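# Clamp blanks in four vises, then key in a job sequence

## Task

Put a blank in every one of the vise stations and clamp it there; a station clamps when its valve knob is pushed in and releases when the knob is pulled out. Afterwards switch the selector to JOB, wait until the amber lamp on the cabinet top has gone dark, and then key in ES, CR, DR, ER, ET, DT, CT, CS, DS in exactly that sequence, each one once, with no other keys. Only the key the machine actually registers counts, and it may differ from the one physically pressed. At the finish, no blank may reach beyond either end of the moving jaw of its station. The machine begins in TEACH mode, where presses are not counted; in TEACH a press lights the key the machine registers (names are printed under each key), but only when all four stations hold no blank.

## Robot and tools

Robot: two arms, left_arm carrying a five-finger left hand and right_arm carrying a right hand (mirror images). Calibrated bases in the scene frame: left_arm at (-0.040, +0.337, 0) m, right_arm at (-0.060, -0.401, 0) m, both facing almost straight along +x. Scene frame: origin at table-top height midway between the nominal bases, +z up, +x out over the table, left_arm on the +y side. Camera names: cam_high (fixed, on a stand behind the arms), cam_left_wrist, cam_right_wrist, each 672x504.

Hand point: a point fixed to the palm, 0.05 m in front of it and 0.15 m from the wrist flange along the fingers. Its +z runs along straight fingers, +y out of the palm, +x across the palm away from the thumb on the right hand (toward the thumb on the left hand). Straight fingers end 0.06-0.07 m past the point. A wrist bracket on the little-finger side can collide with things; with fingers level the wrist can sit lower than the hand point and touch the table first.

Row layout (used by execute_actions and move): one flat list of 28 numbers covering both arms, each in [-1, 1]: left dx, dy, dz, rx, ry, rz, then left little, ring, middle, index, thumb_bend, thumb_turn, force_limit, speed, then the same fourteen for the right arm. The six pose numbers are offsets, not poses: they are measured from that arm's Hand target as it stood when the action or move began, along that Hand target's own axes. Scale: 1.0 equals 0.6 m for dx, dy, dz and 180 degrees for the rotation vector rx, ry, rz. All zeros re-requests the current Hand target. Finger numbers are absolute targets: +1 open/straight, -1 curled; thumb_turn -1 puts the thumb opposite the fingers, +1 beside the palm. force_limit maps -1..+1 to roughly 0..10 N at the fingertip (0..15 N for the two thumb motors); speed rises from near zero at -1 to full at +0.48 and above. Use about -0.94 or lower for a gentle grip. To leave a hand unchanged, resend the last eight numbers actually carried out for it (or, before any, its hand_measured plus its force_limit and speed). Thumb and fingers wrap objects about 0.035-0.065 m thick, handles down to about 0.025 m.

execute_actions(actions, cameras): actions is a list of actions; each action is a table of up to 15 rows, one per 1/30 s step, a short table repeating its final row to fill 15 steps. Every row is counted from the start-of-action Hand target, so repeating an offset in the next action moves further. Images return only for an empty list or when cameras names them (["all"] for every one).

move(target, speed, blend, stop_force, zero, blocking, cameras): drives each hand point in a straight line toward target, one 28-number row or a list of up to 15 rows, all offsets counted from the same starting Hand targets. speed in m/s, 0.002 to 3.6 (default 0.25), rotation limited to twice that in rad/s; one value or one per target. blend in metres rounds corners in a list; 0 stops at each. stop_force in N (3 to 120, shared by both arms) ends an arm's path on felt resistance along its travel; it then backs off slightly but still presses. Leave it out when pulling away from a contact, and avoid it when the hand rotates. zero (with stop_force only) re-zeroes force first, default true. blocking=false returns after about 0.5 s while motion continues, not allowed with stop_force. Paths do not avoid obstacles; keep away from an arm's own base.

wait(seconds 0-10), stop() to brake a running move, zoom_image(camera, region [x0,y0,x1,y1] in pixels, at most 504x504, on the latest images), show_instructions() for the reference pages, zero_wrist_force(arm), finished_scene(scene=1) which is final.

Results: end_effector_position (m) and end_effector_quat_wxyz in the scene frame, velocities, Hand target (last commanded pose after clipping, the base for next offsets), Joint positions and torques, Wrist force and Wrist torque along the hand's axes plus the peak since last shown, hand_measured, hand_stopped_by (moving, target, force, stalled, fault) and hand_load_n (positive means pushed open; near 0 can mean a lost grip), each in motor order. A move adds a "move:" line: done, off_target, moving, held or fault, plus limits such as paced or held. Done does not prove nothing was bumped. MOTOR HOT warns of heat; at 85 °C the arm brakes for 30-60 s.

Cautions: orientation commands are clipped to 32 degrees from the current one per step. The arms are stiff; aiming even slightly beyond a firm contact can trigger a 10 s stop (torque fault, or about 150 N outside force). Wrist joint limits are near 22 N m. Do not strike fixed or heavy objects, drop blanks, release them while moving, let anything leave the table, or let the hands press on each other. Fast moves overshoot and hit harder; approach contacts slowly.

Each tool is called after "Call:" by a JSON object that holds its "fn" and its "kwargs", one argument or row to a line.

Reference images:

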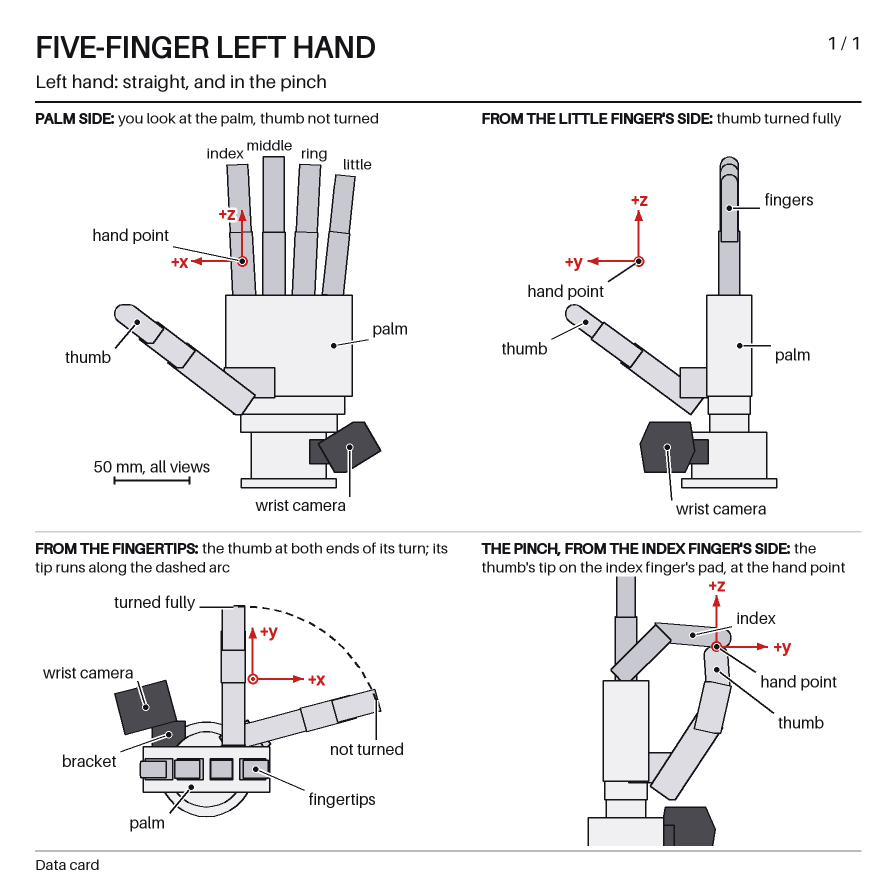

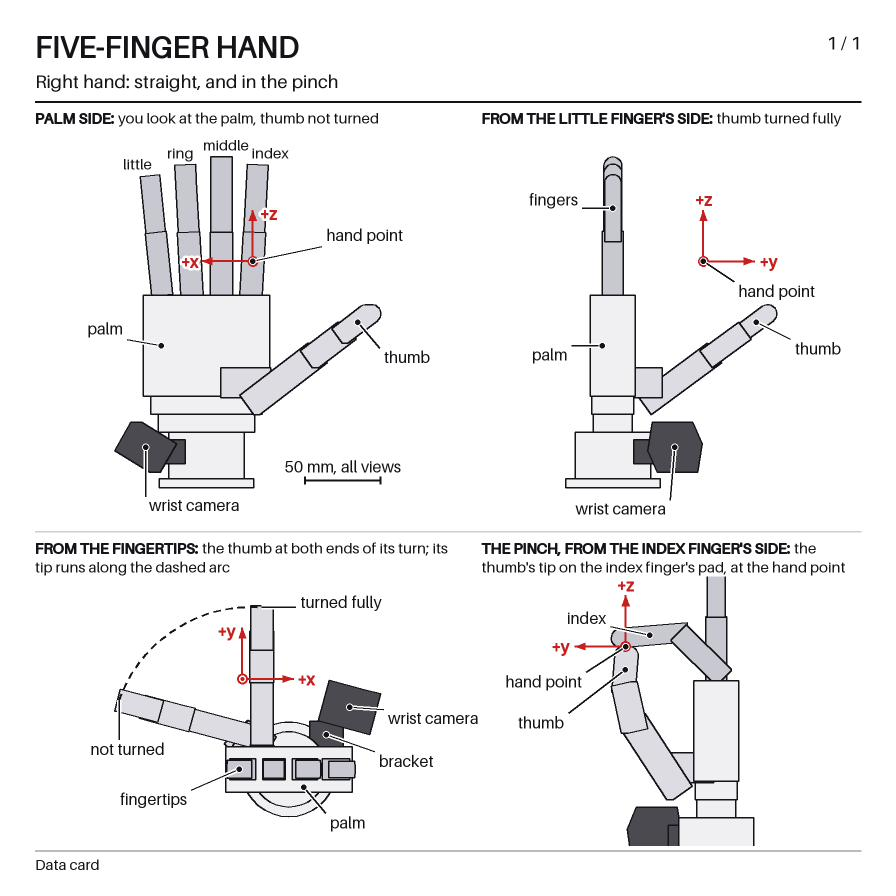

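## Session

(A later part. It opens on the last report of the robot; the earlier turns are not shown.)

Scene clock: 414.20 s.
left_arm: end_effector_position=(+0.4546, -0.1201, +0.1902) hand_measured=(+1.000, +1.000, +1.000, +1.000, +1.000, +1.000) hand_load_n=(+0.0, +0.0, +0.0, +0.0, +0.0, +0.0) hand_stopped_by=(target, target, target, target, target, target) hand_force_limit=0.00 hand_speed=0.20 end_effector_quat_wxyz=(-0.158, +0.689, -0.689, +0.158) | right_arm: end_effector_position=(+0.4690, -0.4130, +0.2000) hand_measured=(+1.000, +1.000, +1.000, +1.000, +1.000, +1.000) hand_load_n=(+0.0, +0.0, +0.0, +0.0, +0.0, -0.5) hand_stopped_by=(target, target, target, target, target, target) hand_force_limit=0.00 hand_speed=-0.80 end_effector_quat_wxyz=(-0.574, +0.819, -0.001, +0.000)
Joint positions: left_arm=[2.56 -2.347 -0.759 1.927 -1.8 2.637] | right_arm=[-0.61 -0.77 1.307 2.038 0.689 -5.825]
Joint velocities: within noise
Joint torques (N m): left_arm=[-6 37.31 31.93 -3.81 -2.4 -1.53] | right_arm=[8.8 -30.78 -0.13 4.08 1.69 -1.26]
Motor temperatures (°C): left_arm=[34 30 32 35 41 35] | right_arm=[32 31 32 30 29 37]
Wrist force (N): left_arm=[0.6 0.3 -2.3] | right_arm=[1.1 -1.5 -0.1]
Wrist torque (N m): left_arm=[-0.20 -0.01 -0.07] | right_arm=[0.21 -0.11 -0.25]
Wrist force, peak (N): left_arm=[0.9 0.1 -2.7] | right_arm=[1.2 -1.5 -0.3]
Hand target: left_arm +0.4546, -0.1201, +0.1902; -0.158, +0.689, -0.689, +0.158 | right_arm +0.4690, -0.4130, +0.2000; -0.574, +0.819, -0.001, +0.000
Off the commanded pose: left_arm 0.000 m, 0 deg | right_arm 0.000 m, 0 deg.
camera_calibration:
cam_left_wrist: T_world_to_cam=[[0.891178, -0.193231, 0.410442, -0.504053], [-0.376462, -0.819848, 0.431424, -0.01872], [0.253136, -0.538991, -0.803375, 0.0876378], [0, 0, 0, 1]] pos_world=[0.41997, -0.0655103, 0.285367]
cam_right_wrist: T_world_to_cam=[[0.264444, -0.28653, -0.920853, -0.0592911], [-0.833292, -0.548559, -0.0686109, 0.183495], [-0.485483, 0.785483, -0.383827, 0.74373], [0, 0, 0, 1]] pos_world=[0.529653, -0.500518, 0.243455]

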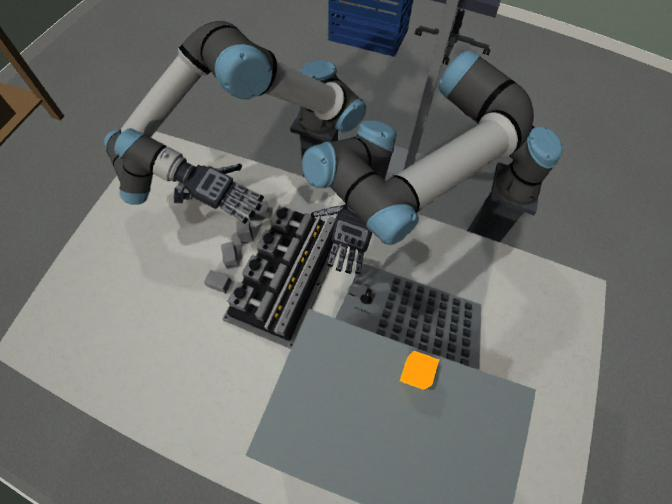

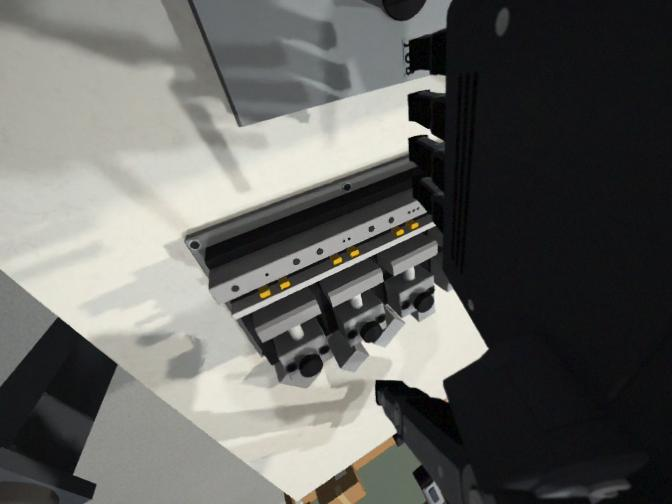

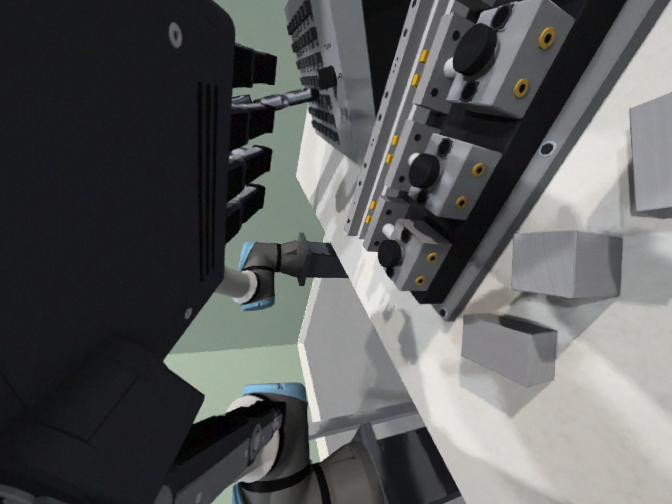

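Call:
{"fn": "move", "kwargs": {
  "target": [
    [-0.6117, -0.1477, -0.0427, 0, 0, 0, 1, 1, 1, 1, 1, 1, 0, 0.2, 0, 0, 0, 0, 0, 0, 1, 1, 1, 1, 1, 1, 0, -0.8],
    [-0.6117, -0.1477, -0.0427, 0, 0, 0, 1, 1, 1, 1, 1, 1, 0, 0.2, -0.015, -0.1542, 0.375, -0.3019, 0.3019, 0.4311, 1, 1, 1, 1, 1, 1, 0, -0.8]
  ],
  "speed": 0.3,
  "cameras": ["cam_right_wrist"]
}}

Call:
{"fn": "zoom_image", "kwargs": {
  "camera": "cam_right_wrist",
  "region": [240, 20, 480, 220]
}}

Scene clock: 460.30 s.
left_arm: end_effector_position=(+0.5235, +0.2469, +0.2517) hand_measured=(+1.000, +1.000, +1.000, +1.000, +1.000, +1.000) hand_load_n=(+0.0, +0.0, +0.0, +0.0, +0.0, -0.5) hand_stopped_by=(target, target, target, target, target, target) hand_force_limit=0.00 hand_speed=0.20 end_effector_quat_wxyz=(-0.158, +0.689, -0.689, +0.158) | right_arm: end_effector_position=(+0.4602, -0.1700, +0.2102) hand_measured=(+1.000, +1.000, +1.000, +1.000, +1.000, +1.000) hand_load_n=(+0.0, +0.0, +0.0, +0.0, +0.0, +0.0) hand_stopped_by=(target, target, target, target, target, target) hand_force_limit=0.00 hand_speed=-0.80 end_effector_quat_wxyz=(+0.000, +0.707, -0.707, -0.001)
Joint positions: left_arm=[3.258 -2.039 -1.091 2.006 -1.506 3.275] | right_arm=[0.111 -0.765 0.756 1.581 1.57 -3.027]
Joint torques (N m): left_arm=[8.09 27.45 31.7 -3.57 2.27 1.29] | right_arm=[10.57 -32.69 -27.66 4.29 2.25 1.59]
Wrist force (N): left_arm=[1.0 0.1 -2.5] | right_arm=[0.3 -1.1 -0.1]
Wrist torque (N m): left_arm=[-0.22 -0.07 -0.13] | right_arm=[0.14 0.10 -0.17]
Wrist force, peak (N): left_arm=[4.2 2.4 -3.0] | right_arm=[1.3 -1.1 -1.5]
Hand target: left_arm +0.5235, +0.2469, +0.2517; -0.158, +0.689, -0.689, +0.158 | right_arm +0.4602, -0.1699, +0.2102; +0.000, +0.707, -0.707, -0.001
Off the commanded pose: left_arm 0.000 m, 0 deg | right_arm 0.000 m, 0 deg.
move: done
camera_calibration:
cam_right_wrist: T_world_to_cam=[[-0.963297, -0.264718, -0.0445239, 0.406569], [-0.251572, 0.83241, 0.493766, 0.158954], [-0.0936468, 0.486845, -0.868454, 0.423259], [0, 0, 0, 1]] pos_world=[0.471272, -0.23075, 0.307197]
Images, in order (width x height): cam_right_wrist 672x504.

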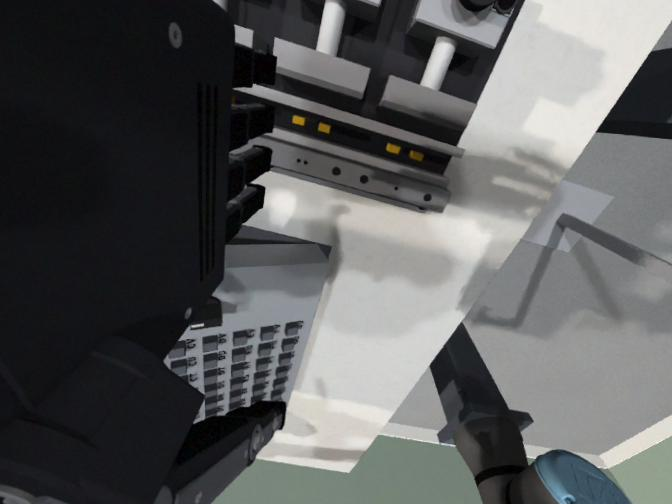

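Scaled by 2.100 from the camera's 672x504 image, which has a finer 960x720 frame.

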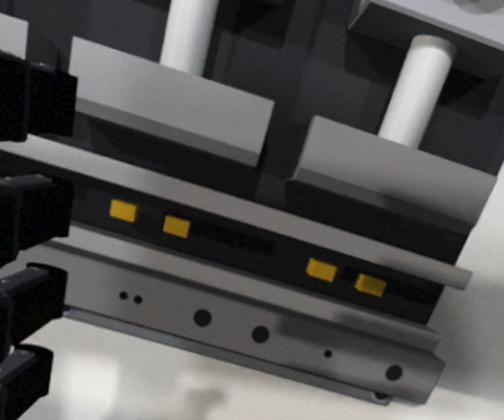

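Call:
{"fn": "move", "kwargs": {
  "target": [0, 0, 0, 0, 0, 0, 1, 1, 1, 1, 1, 1, 0, 0.2, 0.25, 0, 0, 0, 0, 0, 1, 1, 1, 1, 1, 1, 0, -0.8],
  "speed": 0.3,
  "cameras": ["cam_right_wrist"]
}}

Call:
{"fn": "zoom_image", "kwargs": {
  "camera": "cam_right_wrist",
  "region": [240, 140, 440, 300]
}}

Scene clock: 520.30 s.
left_arm: end_effector_position=(+0.5235, +0.2469, +0.2517) hand_measured=(+1.000, +1.000, +1.000, +1.000, +1.000, +1.000) hand_load_n=(+0.0, +0.0, +0.0, +0.0, +0.0, +0.0) hand_stopped_by=(target, target, target, target, target, target) hand_force_limit=0.00 hand_speed=0.20 end_effector_quat_wxyz=(-0.158, +0.689, -0.689, +0.158) | right_arm: end_effector_position=(+0.4601, -0.3198, +0.2101) hand_measured=(+1.000, +1.000, +1.000, +1.000, +1.000, +1.000) hand_load_n=(-0.5, +0.0, +0.0, +0.0, +0.0, +0.0) hand_stopped_by=(target, target, target, target, target, target) hand_force_limit=0.00 hand_speed=-0.80 end_effector_quat_wxyz=(+0.000, +0.707, -0.707, -0.001)
Joint positions: left_arm=[3.258 -2.039 -1.091 2.006 -1.506 3.275] | right_arm=[-0.147 -0.866 0.933 1.505 1.57 -3.285]
Joint torques (N m): left_arm=[8.14 26.93 32.18 -3.59 2.47 1.18] | right_arm=[-10.27 -60.4 -2.12 0.35 -2.12 -1.28]
Wrist force (N): left_arm=[1.0 0.2 -2.3] | right_arm=[0.0 -1.2 -0.3]
Wrist torque (N m): left_arm=[-0.22 -0.06 -0.13] | right_arm=[0.14 0.17 -0.09]
Wrist force, peak (N): left_arm=[1.1 0.0 -2.9] | right_arm=[5.7 -1.4 0.3]
Hand target: left_arm +0.5235, +0.2469, +0.2517; -0.158, +0.689, -0.689, +0.158 | right_arm +0.4601, -0.3199, +0.2101; +0.000, +0.707, -0.707, -0.001
Off the commanded pose: left_arm 0.000 m, 0 deg | right_arm 0.000 m, 0 deg.
move: done
camera_calibration:
cam_right_wrist: T_world_to_cam=[[-0.963362, -0.264533, -0.0442369, 0.366825], [-0.251289, 0.832585, 0.493616, 0.283652], [-0.0937466, 0.486647, -0.868554, 0.496095], [0, 0, 0, 1]] pos_world=[0.471171, -0.38055, 0.307098]
Images, in order (width x height): cam_right_wrist 672x504.

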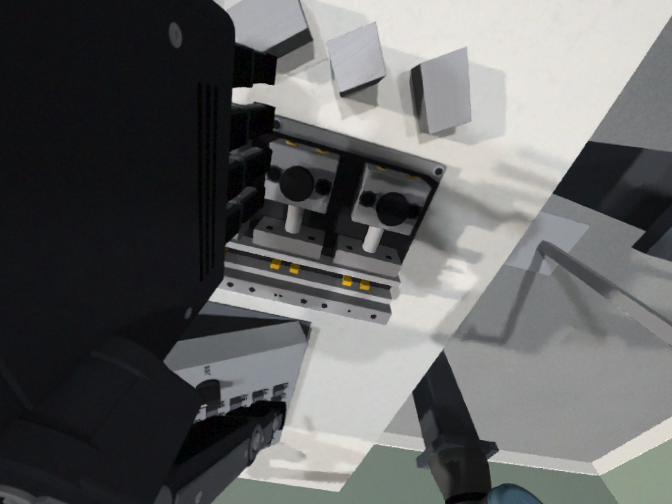

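Scaled by 2.520 from the camera's 672x504 image, which has a finer 960x720 frame.

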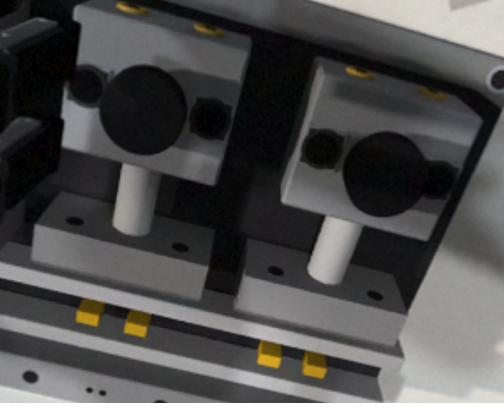

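Call:
{"fn": "execute_actions", "kwargs": {
  "actions": []
}}

Call:
{"fn": "zoom_image", "kwargs": {
  "camera": "cam_left_wrist",
  "region": [350, 20, 470, 240]
}}

Call:
{"fn": "zoom_image", "kwargs": {
  "camera": "cam_left_wrist",
  "region": [180, 130, 350, 290]
}}

Scene clock: 629.53 s.
left_arm: end_effector_position=(+0.5235, +0.2469, +0.2517) hand_measured=(+1.000, +1.000, +1.000, +1.000, +1.000, +1.000) hand_load_n=(+0.0, +0.0, +0.0, +0.0, +0.0, +0.0) hand_stopped_by=(target, target, target, target, target, target) hand_force_limit=0.00 hand_speed=0.20 end_effector_quat_wxyz=(-0.158, +0.689, -0.689, +0.158) | right_arm: end_effector_position=(+0.4601, -0.3199, +0.2101) hand_measured=(+1.000, +1.000, +1.000, +1.000, +1.000, +1.000) hand_load_n=(+0.0, +0.0, +0.0, +0.0, +0.0, +0.0) hand_stopped_by=(target, target, target, target, target, target) hand_force_limit=0.00 hand_speed=-0.80 end_effector_quat_wxyz=(+0.000, +0.707, -0.707, -0.001)
Joint positions: left_arm=[3.258 -2.039 -1.091 2.006 -1.506 3.275] | right_arm=[-0.147 -0.866 0.933 1.505 1.57 -3.285]
Joint velocities: within noise
Joint torques (N m): left_arm=[7.97 27.08 32.4 -3.64 2.25 1.09] | right_arm=[-9.64 -59.89 -2.76 0.33 -2.08 -1.21]
Motor temperatures (°C): left_arm=[33 30 32 35 41 34] | right_arm=[31 31 31 30 29 36]
Wrist force (N): left_arm=[1.2 0.0 -2.6] | right_arm=[0.0 -1.1 -0.2]
Wrist torque (N m): left_arm=[-0.23 -0.11 -0.12] | right_arm=[0.15 0.17 -0.09]
Wrist force, peak (N): left_arm=[1.1 -0.3 -2.7] | right_arm=[-0.1 -1.4 -0.4]
Hand target: left_arm +0.5235, +0.2469, +0.2517; -0.158, +0.689, -0.689, +0.158 | right_arm +0.4601, -0.3199, +0.2101; +0.000, +0.707, -0.707, -0.001
Off the commanded pose: left_arm 0.000 m, 0 deg | right_arm 0.000 m, 0 deg.
camera_calibration:
cam_left_wrist: T_world_to_cam=[[0.891188, -0.193253, 0.41041, -0.519769], [-0.376451, -0.819871, 0.431389, 0.281584], [0.253116, -0.538948, -0.803409, 0.317423], [0, 0, 0, 1]] pos_world=[0.48887, 0.30149, 0.346867]
cam_right_wrist: T_world_to_cam=[[-0.963365, -0.264515, -0.044262, 0.366789], [-0.251273, 0.832521, 0.493731, 0.283751], [-0.09375, 0.486765, -0.868487, 0.496218], [0, 0, 0, 1]] pos_world=[0.471171, -0.380749, 0.307098]

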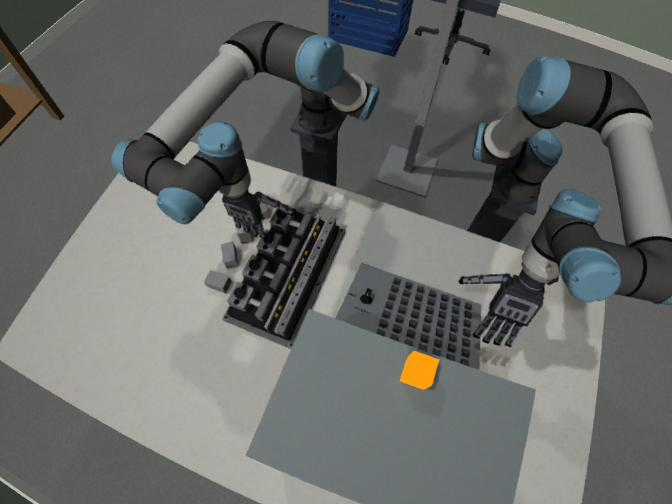

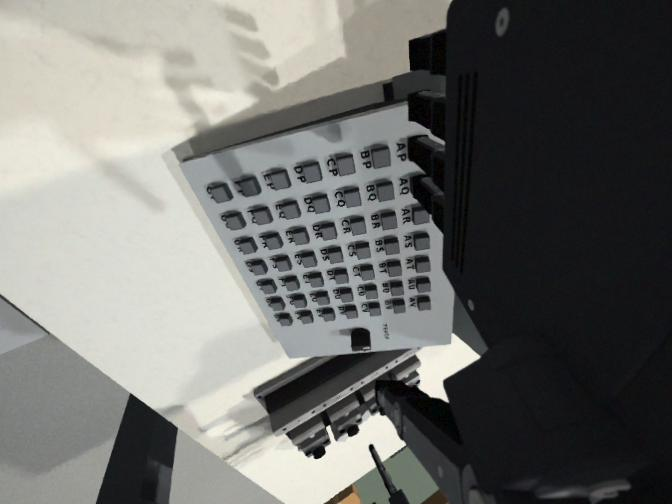

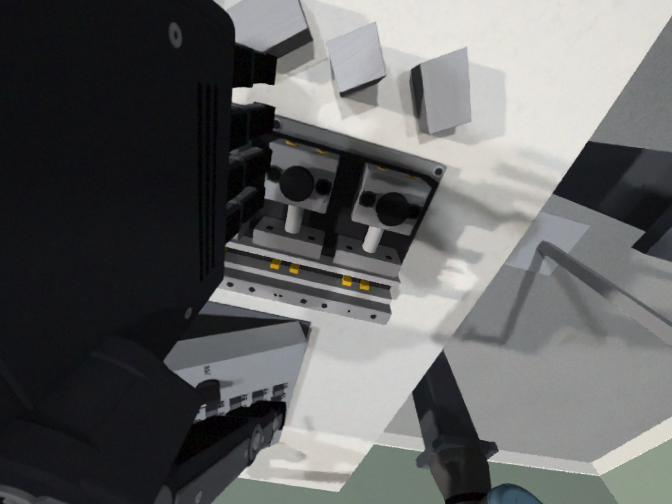

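Scaled by 2.291 from the camera's 672x504 image, which has a finer 960x720 frame.

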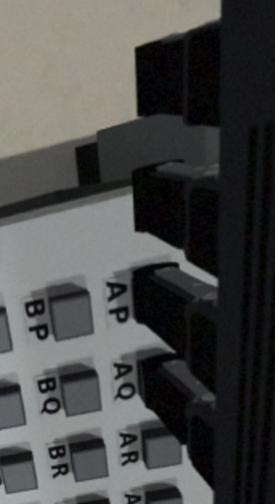

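Scaled by 2.965 from the camera's 672x504 image, which has a finer 960x720 frame.

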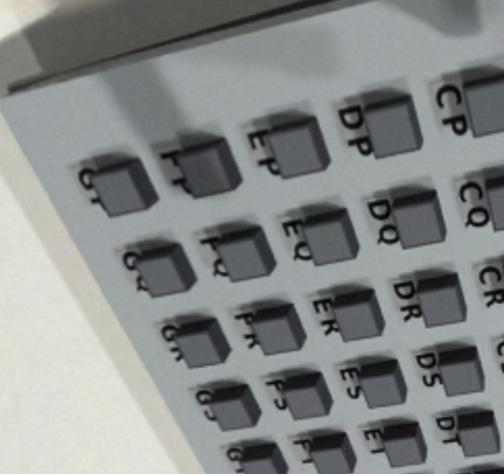

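Call:
{"fn": "move", "kwargs": {
  "target": [0.1133, 0.1998, 0.079, 0, 0, 0, -1, -1, -1, 1, 1, 1, 0, 0.2, 0, 0, 0, 0, 0, 0, 1, 1, 1, 1, 1, 1, 0, -0.8],
  "speed": 0.2,
  "cameras": ["cam_high", "cam_right_wrist", "cam_left_wrist"]
}}

Call:
{"fn": "zoom_image", "kwargs": {
  "camera": "cam_high",
  "region": [340, 240, 500, 360]
}}

Scene clock: 663.40 s.
left_arm: end_effector_position=(+0.4363, +0.1790, +0.1569) hand_measured=(-1.000, -1.000, -1.000, +1.000, +1.000, +1.000) hand_load_n=(+0.0, +0.0, +0.5, -0.5, +0.0, +0.0) hand_stopped_by=(target, target, target, target, target, target) hand_force_limit=0.00 hand_speed=0.20 end_effector_quat_wxyz=(-0.158, +0.689, -0.689, +0.158) | right_arm: end_effector_position=(+0.4601, -0.3199, +0.2101) hand_measured=(+1.000, +1.000, +1.000, +1.000, +1.000, +1.000) hand_load_n=(+0.0, +0.0, +0.0, +0.0, +0.0, +0.0) hand_stopped_by=(target, target, target, target, target, target) hand_force_limit=0.00 hand_speed=-0.80 end_effector_quat_wxyz=(+0.000, +0.707, -0.707, -0.001)
Joint positions: left_arm=[3.125 -1.891 -1.546 2.317 -1.563 3.155] | right_arm=[-0.147 -0.866 0.933 1.505 1.57 -3.285]
Joint torques (N m): left_arm=[-8.08 51.49 5.64 0.93 -2.11 -1.54] | right_arm=[-10.51 -59.21 -2.08 0.4 -2.15 -1.37]
Wrist force (N): left_arm=[0.9 0.1 -2.9] | right_arm=[0.0 -1.2 -0.2]
Wrist torque (N m): left_arm=[-0.18 -0.07 -0.06] | right_arm=[0.13 0.17 -0.09]
Wrist force, peak (N): left_arm=[1.6 -0.1 -2.7] | right_arm=[0.0 -1.4 -0.3]
Hand target: left_arm +0.4362, +0.1790, +0.1568; -0.158, +0.689, -0.689, +0.158 | right_arm +0.4601, -0.3199, +0.2101; +0.000, +0.707, -0.707, -0.001
Off the commanded pose: left_arm 0.000 m, 0 deg | right_arm 0.000 m, 0 deg.
move: done
camera_calibration:
cam_left_wrist: T_world_to_cam=[[0.891244, -0.193228, 0.4103, -0.416273], [-0.376381, -0.819868, 0.431455, 0.233938], [0.253023, -0.538961, -0.80343, 0.226783], [0, 0, 0, 1]] pos_world=[0.401669, 0.23359, 0.252068]
cam_right_wrist: T_world_to_cam=[[-0.963365, -0.264515, -0.044262, 0.366789], [-0.251273, 0.832521, 0.493731, 0.283751], [-0.09375, 0.486765, -0.868487, 0.496218], [0, 0, 0, 1]] pos_world=[0.471171, -0.380749, 0.307098]

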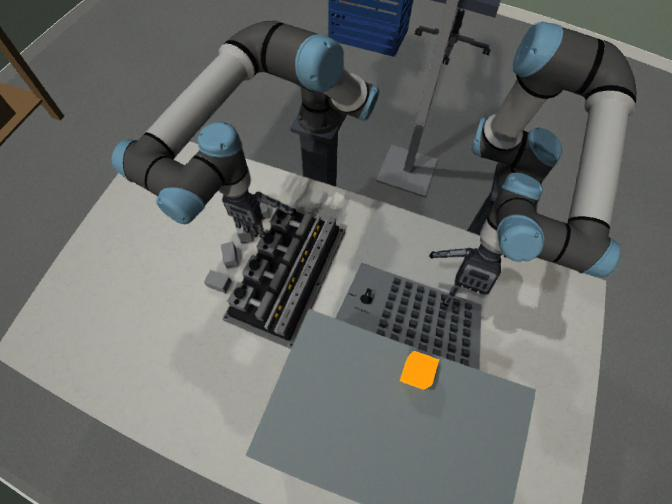

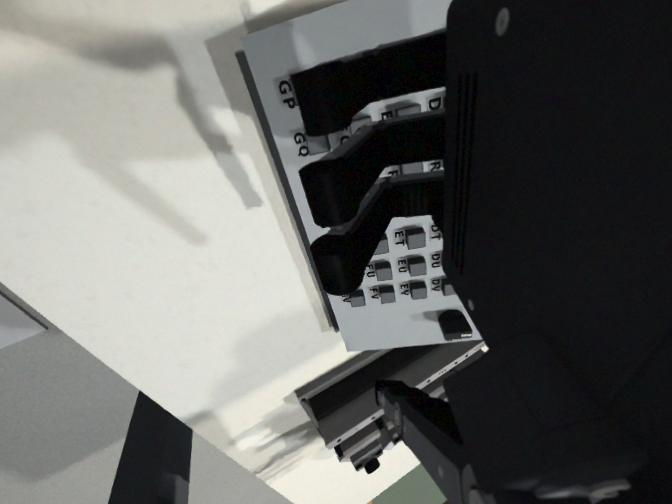

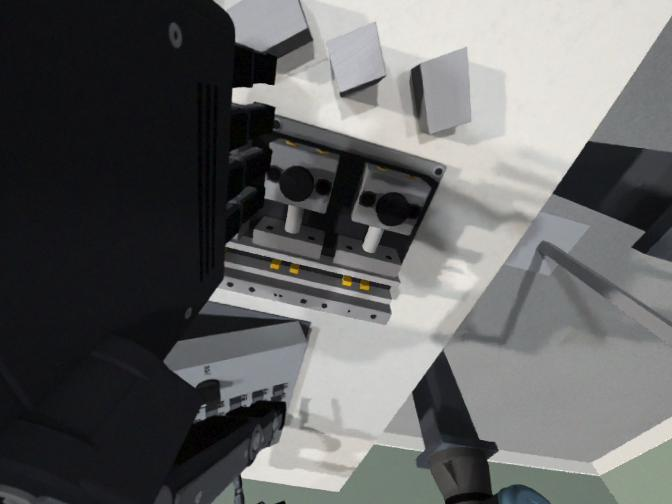

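Scaled by 3.150 from the camera's 672x504 image, which has a finer 960x720 frame.

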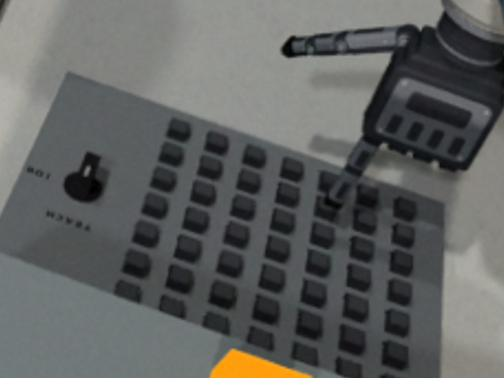

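Call:
{"fn": "move", "kwargs": {
  "target": [0, 0, 0.055, 0, 0, 0, -1, -1, -1, 1, 1, 1, 0, 0.2, 0, 0, 0, 0, 0, 0, 1, 1, 1, 1, 1, 1, 0, -0.8],
  "speed": 0.03,
  "stop_force": 8,
  "cameras": ["cam_high", "cam_left_wrist"]
}}

Call:
{"fn": "zoom_image", "kwargs": {
  "camera": "cam_high",
  "region": [340, 240, 500, 360]
}}

Scene clock: 677.00 s.
left_arm: end_effector_position=(+0.4492, +0.1789, +0.1300) hand_measured=(-1.000, -1.000, -1.000, +1.000, +1.000, +1.000) hand_load_n=(+0.0, +0.0, +0.0, +0.5, +0.0, +0.0) hand_stopped_by=(target, target, target, target, target, target) hand_force_limit=0.00 hand_speed=0.20 end_effector_quat_wxyz=(-0.158, +0.689, -0.689, +0.158) | right_arm: end_effector_position=(+0.4601, -0.3199, +0.2101) hand_measured=(+1.000, +1.000, +1.000, +1.000, +1.000, +1.000) hand_load_n=(+0.0, +0.0, +0.0, +0.0, +0.0, +0.0) hand_stopped_by=(target, target, target, target, target, target) hand_force_limit=0.00 hand_speed=-0.80 end_effector_quat_wxyz=(+0.000, +0.707, -0.707, -0.001)
Joint positions: left_arm=[3.124 -1.94 -1.551 2.37 -1.564 3.155] | right_arm=[-0.147 -0.866 0.933 1.505 1.57 -3.285]
Joint torques (N m): left_arm=[1.84 49.67 10.53 -3.28 -1.68 0.42] | right_arm=[-9.99 -59.82 -2.37 0.41 -2.15 -1.21]
Wrist force (N): left_arm=[0.5 -0.5 -7.6] | right_arm=[-0.2 -1.1 -0.2]
Wrist torque (N m): left_arm=[0.17 -0.11 -0.08] | right_arm=[0.14 0.19 -0.11]
Wrist force, peak (N): left_arm=[0.0 -3.9 -25.5] | right_arm=[-0.3 -1.4 -0.3]
Hand target: left_arm +0.4492, +0.1789, +0.1300; -0.158, +0.689, -0.689, +0.158 (not the last commanded pose) | right_arm +0.4601, -0.3199, +0.2101; +0.000, +0.707, -0.707, -0.001
Off the commanded pose: left_arm 0.003 m, 0 deg | right_arm 0.000 m, 0 deg.
move: contact (left_arm)
camera_calibration:
cam_left_wrist: T_world_to_cam=[[0.891211, -0.1933, 0.410338, -0.41673], [-0.37646, -0.819851, 0.43142, 0.250354], [0.253022, -0.538962, -0.80343, 0.201853], [0, 0, 0, 1]] pos_world=[0.414569, 0.23349, 0.225168]
Images, in order (width x height): cam_high 672x504, cam_left_wrist 672x504.

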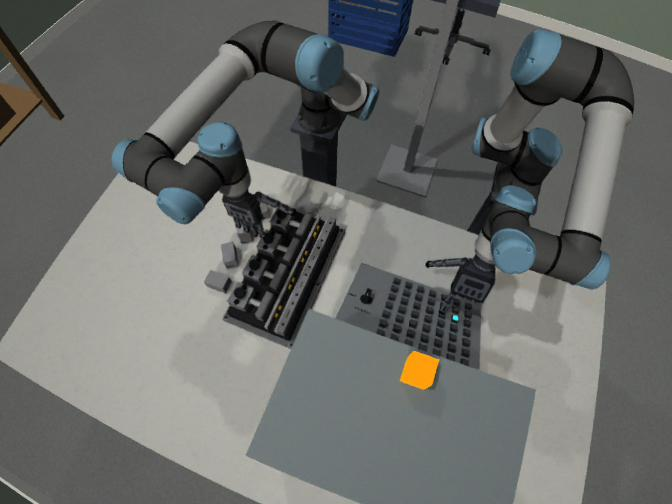

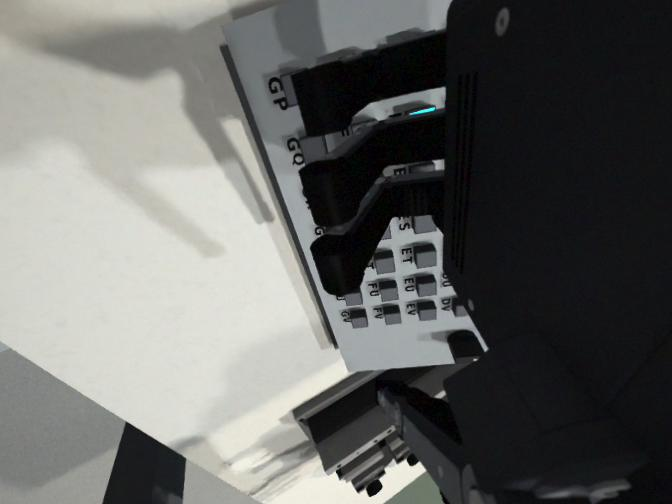

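Scaled by 3.150 from the camera's 672x504 image, which has a finer 960x720 frame.

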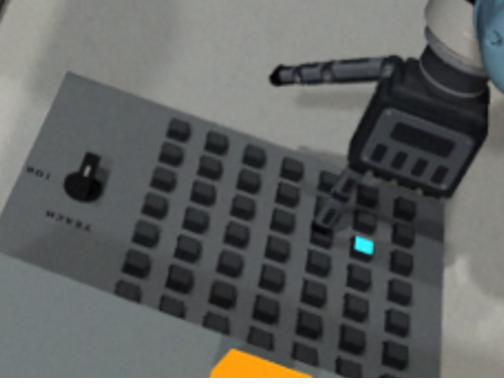

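Call:
{"fn": "move", "kwargs": {
  "target": [0, 0, -0.02, 0, 0, 0, -1, -1, -1, 1, 1, 1, 0, 0.2, 0, 0, 0, 0, 0, 0, 1, 1, 1, 1, 1, 1, 0, -0.8],
  "speed": 0.1,
  "cameras": ["cam_high"]
}}

Call:
{"fn": "zoom_image", "kwargs": {
  "camera": "cam_high",
  "region": [340, 240, 500, 360]
}}

Scene clock: 693.13 s.
left_arm: end_effector_position=(+0.4440, +0.1789, +0.1406) hand_measured=(-1.000, -1.000, -1.000, +1.000, +1.000, +1.000) hand_load_n=(+0.0, +0.0, +0.0, +0.0, +0.0, +0.0) hand_stopped_by=(target, target, target, target, target, target) hand_force_limit=0.00 hand_speed=0.20 end_effector_quat_wxyz=(-0.158, +0.689, -0.689, +0.158) | right_arm: end_effector_position=(+0.4601, -0.3199, +0.2101) hand_measured=(+1.000, +1.000, +1.000, +1.000, +1.000, +1.000) hand_load_n=(+0.0, +0.0, +0.0, +0.0, +0.0, +0.0) hand_stopped_by=(target, target, target, target, target, target) hand_force_limit=0.00 hand_speed=-0.80 end_effector_quat_wxyz=(+0.000, +0.707, -0.707, -0.001)
Joint positions: left_arm=[3.125 -1.92 -1.55 2.35 -1.564 3.155] | right_arm=[-0.147 -0.866 0.933 1.505 1.57 -3.285]
Joint torques (N m): left_arm=[8.21 54.04 30.98 -3.55 1.71 0.82] | right_arm=[-9.74 -59.63 -2.12 0.33 -2.05 -1.21]
Wrist force (N): left_arm=[1.1 0.1 -2.4] | right_arm=[0.0 -1.0 -0.1]
Wrist torque (N m): left_arm=[-0.22 -0.09 -0.05] | right_arm=[0.15 0.17 -0.09]
Wrist force, peak (N): left_arm=[0.5 -0.7 -8.3] | right_arm=[-0.2 -1.4 -0.3]
Hand target: left_arm +0.4440, +0.1789, +0.1408; -0.158, +0.689, -0.689, +0.158 | right_arm +0.4601, -0.3199, +0.2101; +0.000, +0.707, -0.707, -0.001
Off the commanded pose: left_arm 0.000 m, 0 deg | right_arm 0.000 m, 0 deg.
move: done
Images, in order (width x height): cam_high 672x504.

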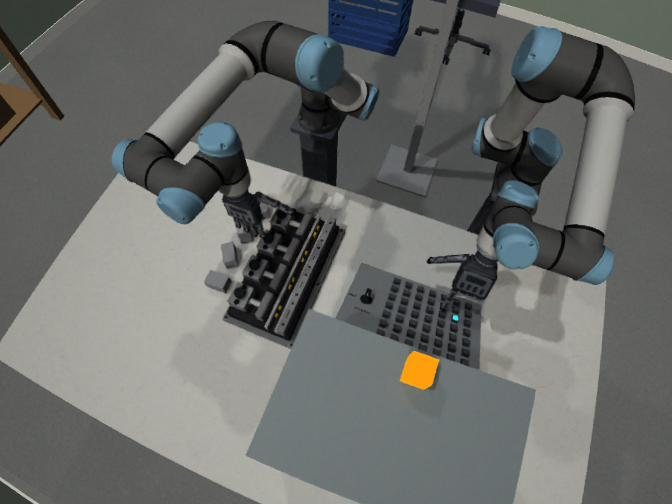

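Scaled by 3.150 from the camera's 672x504 image, which has a finer 960x720 frame.

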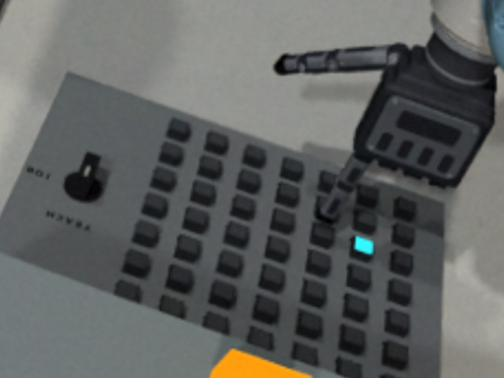

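Call:
{"fn": "move", "kwargs": {
  "target": [
    [0.0555, 0, 0, 0, 0, 0, -1, -1, -1, 1, 1, 1, 0, 0.2, 0, 0, 0, 0, 0, 0, 1, 1, 1, 1, 1, 1, 0, -0.8],
    [0.0555, 0, 0.0205, 0, 0, 0, -1, -1, -1, 1, 1, 1, 0, 0.2, 0, 0, 0, 0, 0, 0, 1, 1, 1, 1, 1, 1, 0, -0.8],
    [0.0555, 0, 0, 0, 0, 0, -1, -1, -1, 1, 1, 1, 0, 0.2, 0, 0, 0, 0, 0, 0, 1, 1, 1, 1, 1, 1, 0, -0.8]
  ],
  "speed": [0.1, 0.04, 0.1],
  "cameras": ["cam_high"]
}}

Call:
{"fn": "zoom_image", "kwargs": {
  "camera": "cam_high",
  "region": [340, 240, 500, 360]
}}

Scene clock: 707.17 s.
left_arm: end_effector_position=(+0.4440, +0.1457, +0.1406) hand_measured=(-1.000, -1.000, -1.000, +1.000, +1.000, +1.000) hand_load_n=(+0.0, +0.0, +0.0, +0.0, +0.0, +0.0) hand_stopped_by=(target, target, target, target, target, target) hand_force_limit=0.00 hand_speed=0.20 end_effector_quat_wxyz=(-0.158, +0.689, -0.689, +0.158) | right_arm: end_effector_position=(+0.4601, -0.3199, +0.2101) hand_measured=(+1.000, +1.000, +1.000, +1.000, +1.000, +1.000) hand_load_n=(+0.0, +0.0, +0.0, +0.0, +0.0, +0.0) hand_stopped_by=(target, target, target, target, target, target) hand_force_limit=0.00 hand_speed=-0.80 end_effector_quat_wxyz=(+0.000, +0.707, -0.707, -0.001)
Joint positions: left_arm=[3.048 -1.945 -1.515 2.339 -1.597 3.085] | right_arm=[-0.147 -0.866 0.933 1.505 1.57 -3.285]
Joint torques (N m): left_arm=[-7.87 56.3 30.88 -3.41 -2.1 -1.53] | right_arm=[-10.14 -59.68 -2.26 0.41 -2.14 -1.06]
Wrist force (N): left_arm=[1.3 0.0 -2.5] | right_arm=[-0.1 -1.3 -0.3]
Wrist torque (N m): left_arm=[-0.21 -0.12 -0.02] | right_arm=[0.12 0.19 -0.10]
Wrist force, peak (N): left_arm=[0.2 -2.3 -5.4] | right_arm=[-0.2 -1.4 -0.3]
Hand target: left_arm +0.4439, +0.1456, +0.1408; -0.158, +0.689, -0.689, +0.158 | right_arm +0.4601, -0.3199, +0.2101; +0.000, +0.707, -0.707, -0.001
Off the commanded pose: left_arm 0.000 m, 0 deg | right_arm 0.000 m, 0 deg.
move: done
Images, in order (width x height): cam_high 672x504.

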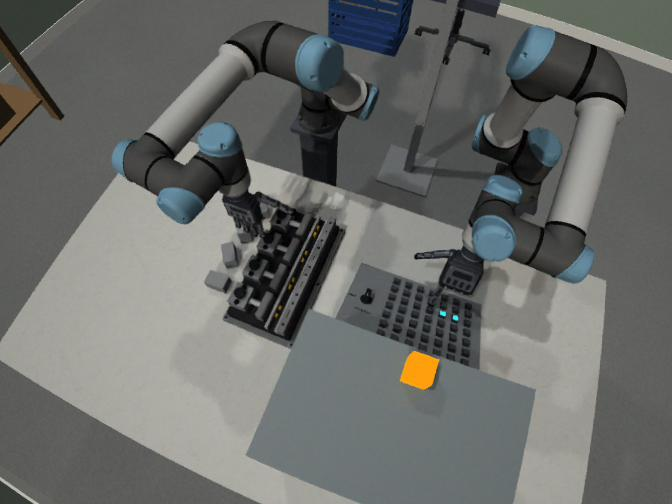

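Scaled by 3.150 from the camera's 672x504 image, which has a finer 960x720 frame.

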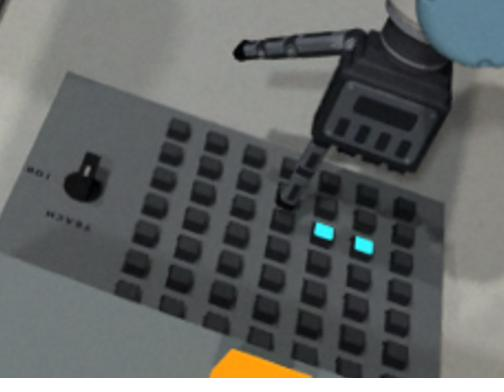

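Call:
{"fn": "move", "kwargs": {
  "target": [
    [0.0555, 0, 0, 0, 0, 0, -1, -1, -1, 1, 1, 1, 0, 0.2, 0, 0, 0, 0, 0, 0, 1, 1, 1, 1, 1, 1, 0, -0.8],
    [0.0555, 0, 0.0205, 0, 0, 0, -1, -1, -1, 1, 1, 1, 0, 0.2, 0, 0, 0, 0, 0, 0, 1, 1, 1, 1, 1, 1, 0, -0.8],
    [0.0555, 0, 0, 0, 0, 0, -1, -1, -1, 1, 1, 1, 0, 0.2, 0, 0, 0, 0, 0, 0, 1, 1, 1, 1, 1, 1, 0, -0.8]
  ],
  "speed": [0.1, 0.04, 0.1],
  "cameras": ["cam_high"]
}}

Call:
{"fn": "zoom_image", "kwargs": {
  "camera": "cam_high",
  "region": [370, 260, 480, 350]
}}

Call:
{"fn": "move", "kwargs": {
  "target": [
    [0.0555, 0, 0, 0, 0, 0, -1, -1, -1, 1, 1, 1, 0, 0.2, 0, 0, 0, 0, 0, 0, 1, 1, 1, 1, 1, 1, 0, -0.8],
    [0.0555, 0, 0.0205, 0, 0, 0, -1, -1, -1, 1, 1, 1, 0, 0.2, 0, 0, 0, 0, 0, 0, 1, 1, 1, 1, 1, 1, 0, -0.8],
    [0.0555, 0, 0, 0, 0, 0, -1, -1, -1, 1, 1, 1, 0, 0.2, 0, 0, 0, 0, 0, 0, 1, 1, 1, 1, 1, 1, 0, -0.8]
  ],
  "speed": [0.1, 0.04, 0.1],
  "cameras": ["cam_high"]
}}

Call:
{"fn": "zoom_image", "kwargs": {
  "camera": "cam_high",
  "region": [370, 260, 480, 350]
}}

Scene clock: 724.00 s.
left_arm: end_effector_position=(+0.4440, +0.1124, +0.1406) hand_measured=(-1.000, -1.000, -1.000, +1.000, +1.000, +1.000) hand_load_n=(+0.0, +0.0, +0.0, +0.0, +0.0, +0.0) hand_stopped_by=(target, target, target, target, target, target) hand_force_limit=0.00 hand_speed=0.20 end_effector_quat_wxyz=(-0.158, +0.689, -0.689, +0.158) | right_arm: end_effector_position=(+0.4601, -0.3199, +0.2101) hand_measured=(+1.000, +1.000, +1.000, +1.000, +1.000, +1.000) hand_load_n=(+0.0, +0.0, +0.0, +0.0, -0.5, +0.0) hand_stopped_by=(target, target, target, target, target, target) hand_force_limit=0.00 hand_speed=-0.80 end_effector_quat_wxyz=(+0.000, +0.707, -0.707, -0.001)
Joint positions: left_arm=[2.973 -1.975 -1.472 2.324 -1.63 3.018] | right_arm=[-0.147 -0.866 0.933 1.505 1.57 -3.285]
Joint torques (N m): left_arm=[-7.74 54.75 31.43 -3.78 -2.09 -1.48] | right_arm=[-10.01 -59.76 -2.34 0.4 -2.16 -0.99]
Wrist force (N): left_arm=[1.1 0.2 -2.2] | right_arm=[0.0 -1.1 -0.3]
Wrist torque (N m): left_arm=[-0.19 -0.07 -0.04] | right_arm=[0.14 0.17 -0.09]
Wrist force, peak (N): left_arm=[-0.2 -1.8 -5.5] | right_arm=[-0.2 -1.4 -0.3]
Hand target: left_arm +0.4439, +0.1123, +0.1408; -0.158, +0.689, -0.689, +0.158 | right_arm +0.4601, -0.3199, +0.2101; +0.000, +0.707, -0.707, -0.001
Off the commanded pose: left_arm 0.000 m, 0 deg | right_arm 0.000 m, 0 deg.
move: done
Images, in order (width x height): cam_high 672x504.

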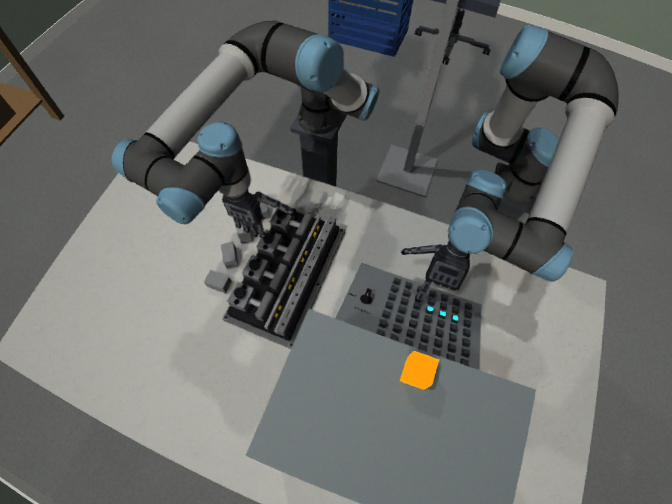

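Scaled by 4.582 from the camera's 672x504 image, which has a finer 960x720 frame.

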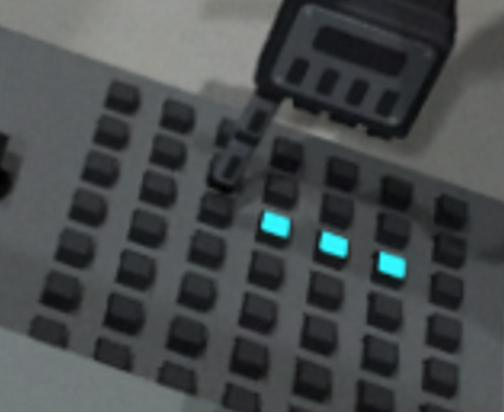

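Scene clock: 726.03 s.
left_arm: end_effector_position=(+0.4440, +0.0791, +0.1407) hand_measured=(-1.000, -1.000, -1.000, +1.000, +1.000, +1.000) hand_load_n=(+0.0, +0.0, +0.0, +0.0, +0.0, -0.5) hand_stopped_by=(target, target, target, target, target, target) hand_force_limit=0.00 hand_speed=0.20 end_effector_quat_wxyz=(-0.158, +0.689, -0.689, +0.158) | right_arm: end_effector_position=(+0.4601, -0.3199, +0.2101) hand_measured=(+1.000, +1.000, +1.000, +1.000, +1.000, +1.000) hand_load_n=(+0.0, +0.0, +0.0, +0.0, -0.5, +0.0) hand_stopped_by=(target, target, target, target, target, target) hand_force_limit=0.00 hand_speed=-0.80 end_effector_quat_wxyz=(+0.000, +0.707, -0.707, -0.001)
Joint positions: left_arm=[2.902 -2.01 -1.422 2.304 -1.66 2.954] | right_arm=[-0.147 -0.866 0.933 1.505 1.57 -3.285]
Joint torques (N m): left_arm=[-7.63 58.64 31.03 -3.79 -2.1 -1.51] | right_arm=[-10.02 -59.9 -2.83 0.44 -2.06 -1.01]
Wrist force (N): left_arm=[0.7 0.0 -2.1] | right_arm=[0.0 -1.1 -0.3]
Wrist torque (N m): left_arm=[-0.24 -0.01 -0.05] | right_arm=[0.15 0.17 -0.10]
Wrist force, peak (N): left_arm=[0.0 -1.6 -5.7] | right_arm=[0.0 -1.4 -0.3]
Hand target: left_arm +0.4439, +0.0790, +0.1409; -0.158, +0.689, -0.689, +0.158 | right_arm +0.4601, -0.3199, +0.2101; +0.000, +0.707, -0.707, -0.001
Off the commanded pose: left_arm 0.000 m, 0 deg | right_arm 0.000 m, 0 deg.
move: done
Images, in order (width x height): cam_high 672x504.

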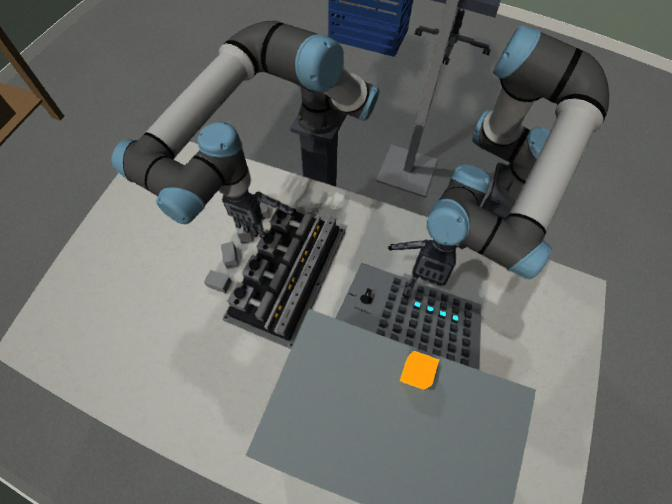

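Scaled by 4.582 from the camera's 672x504 image, which has a finer 960x720 frame.

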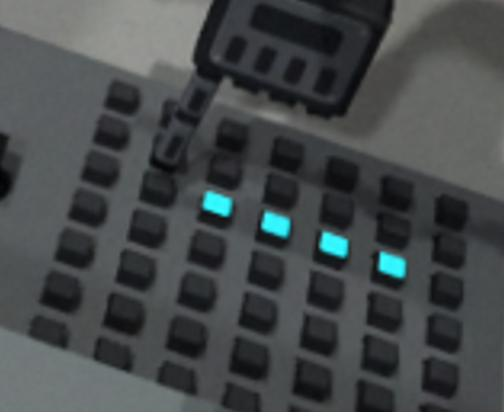

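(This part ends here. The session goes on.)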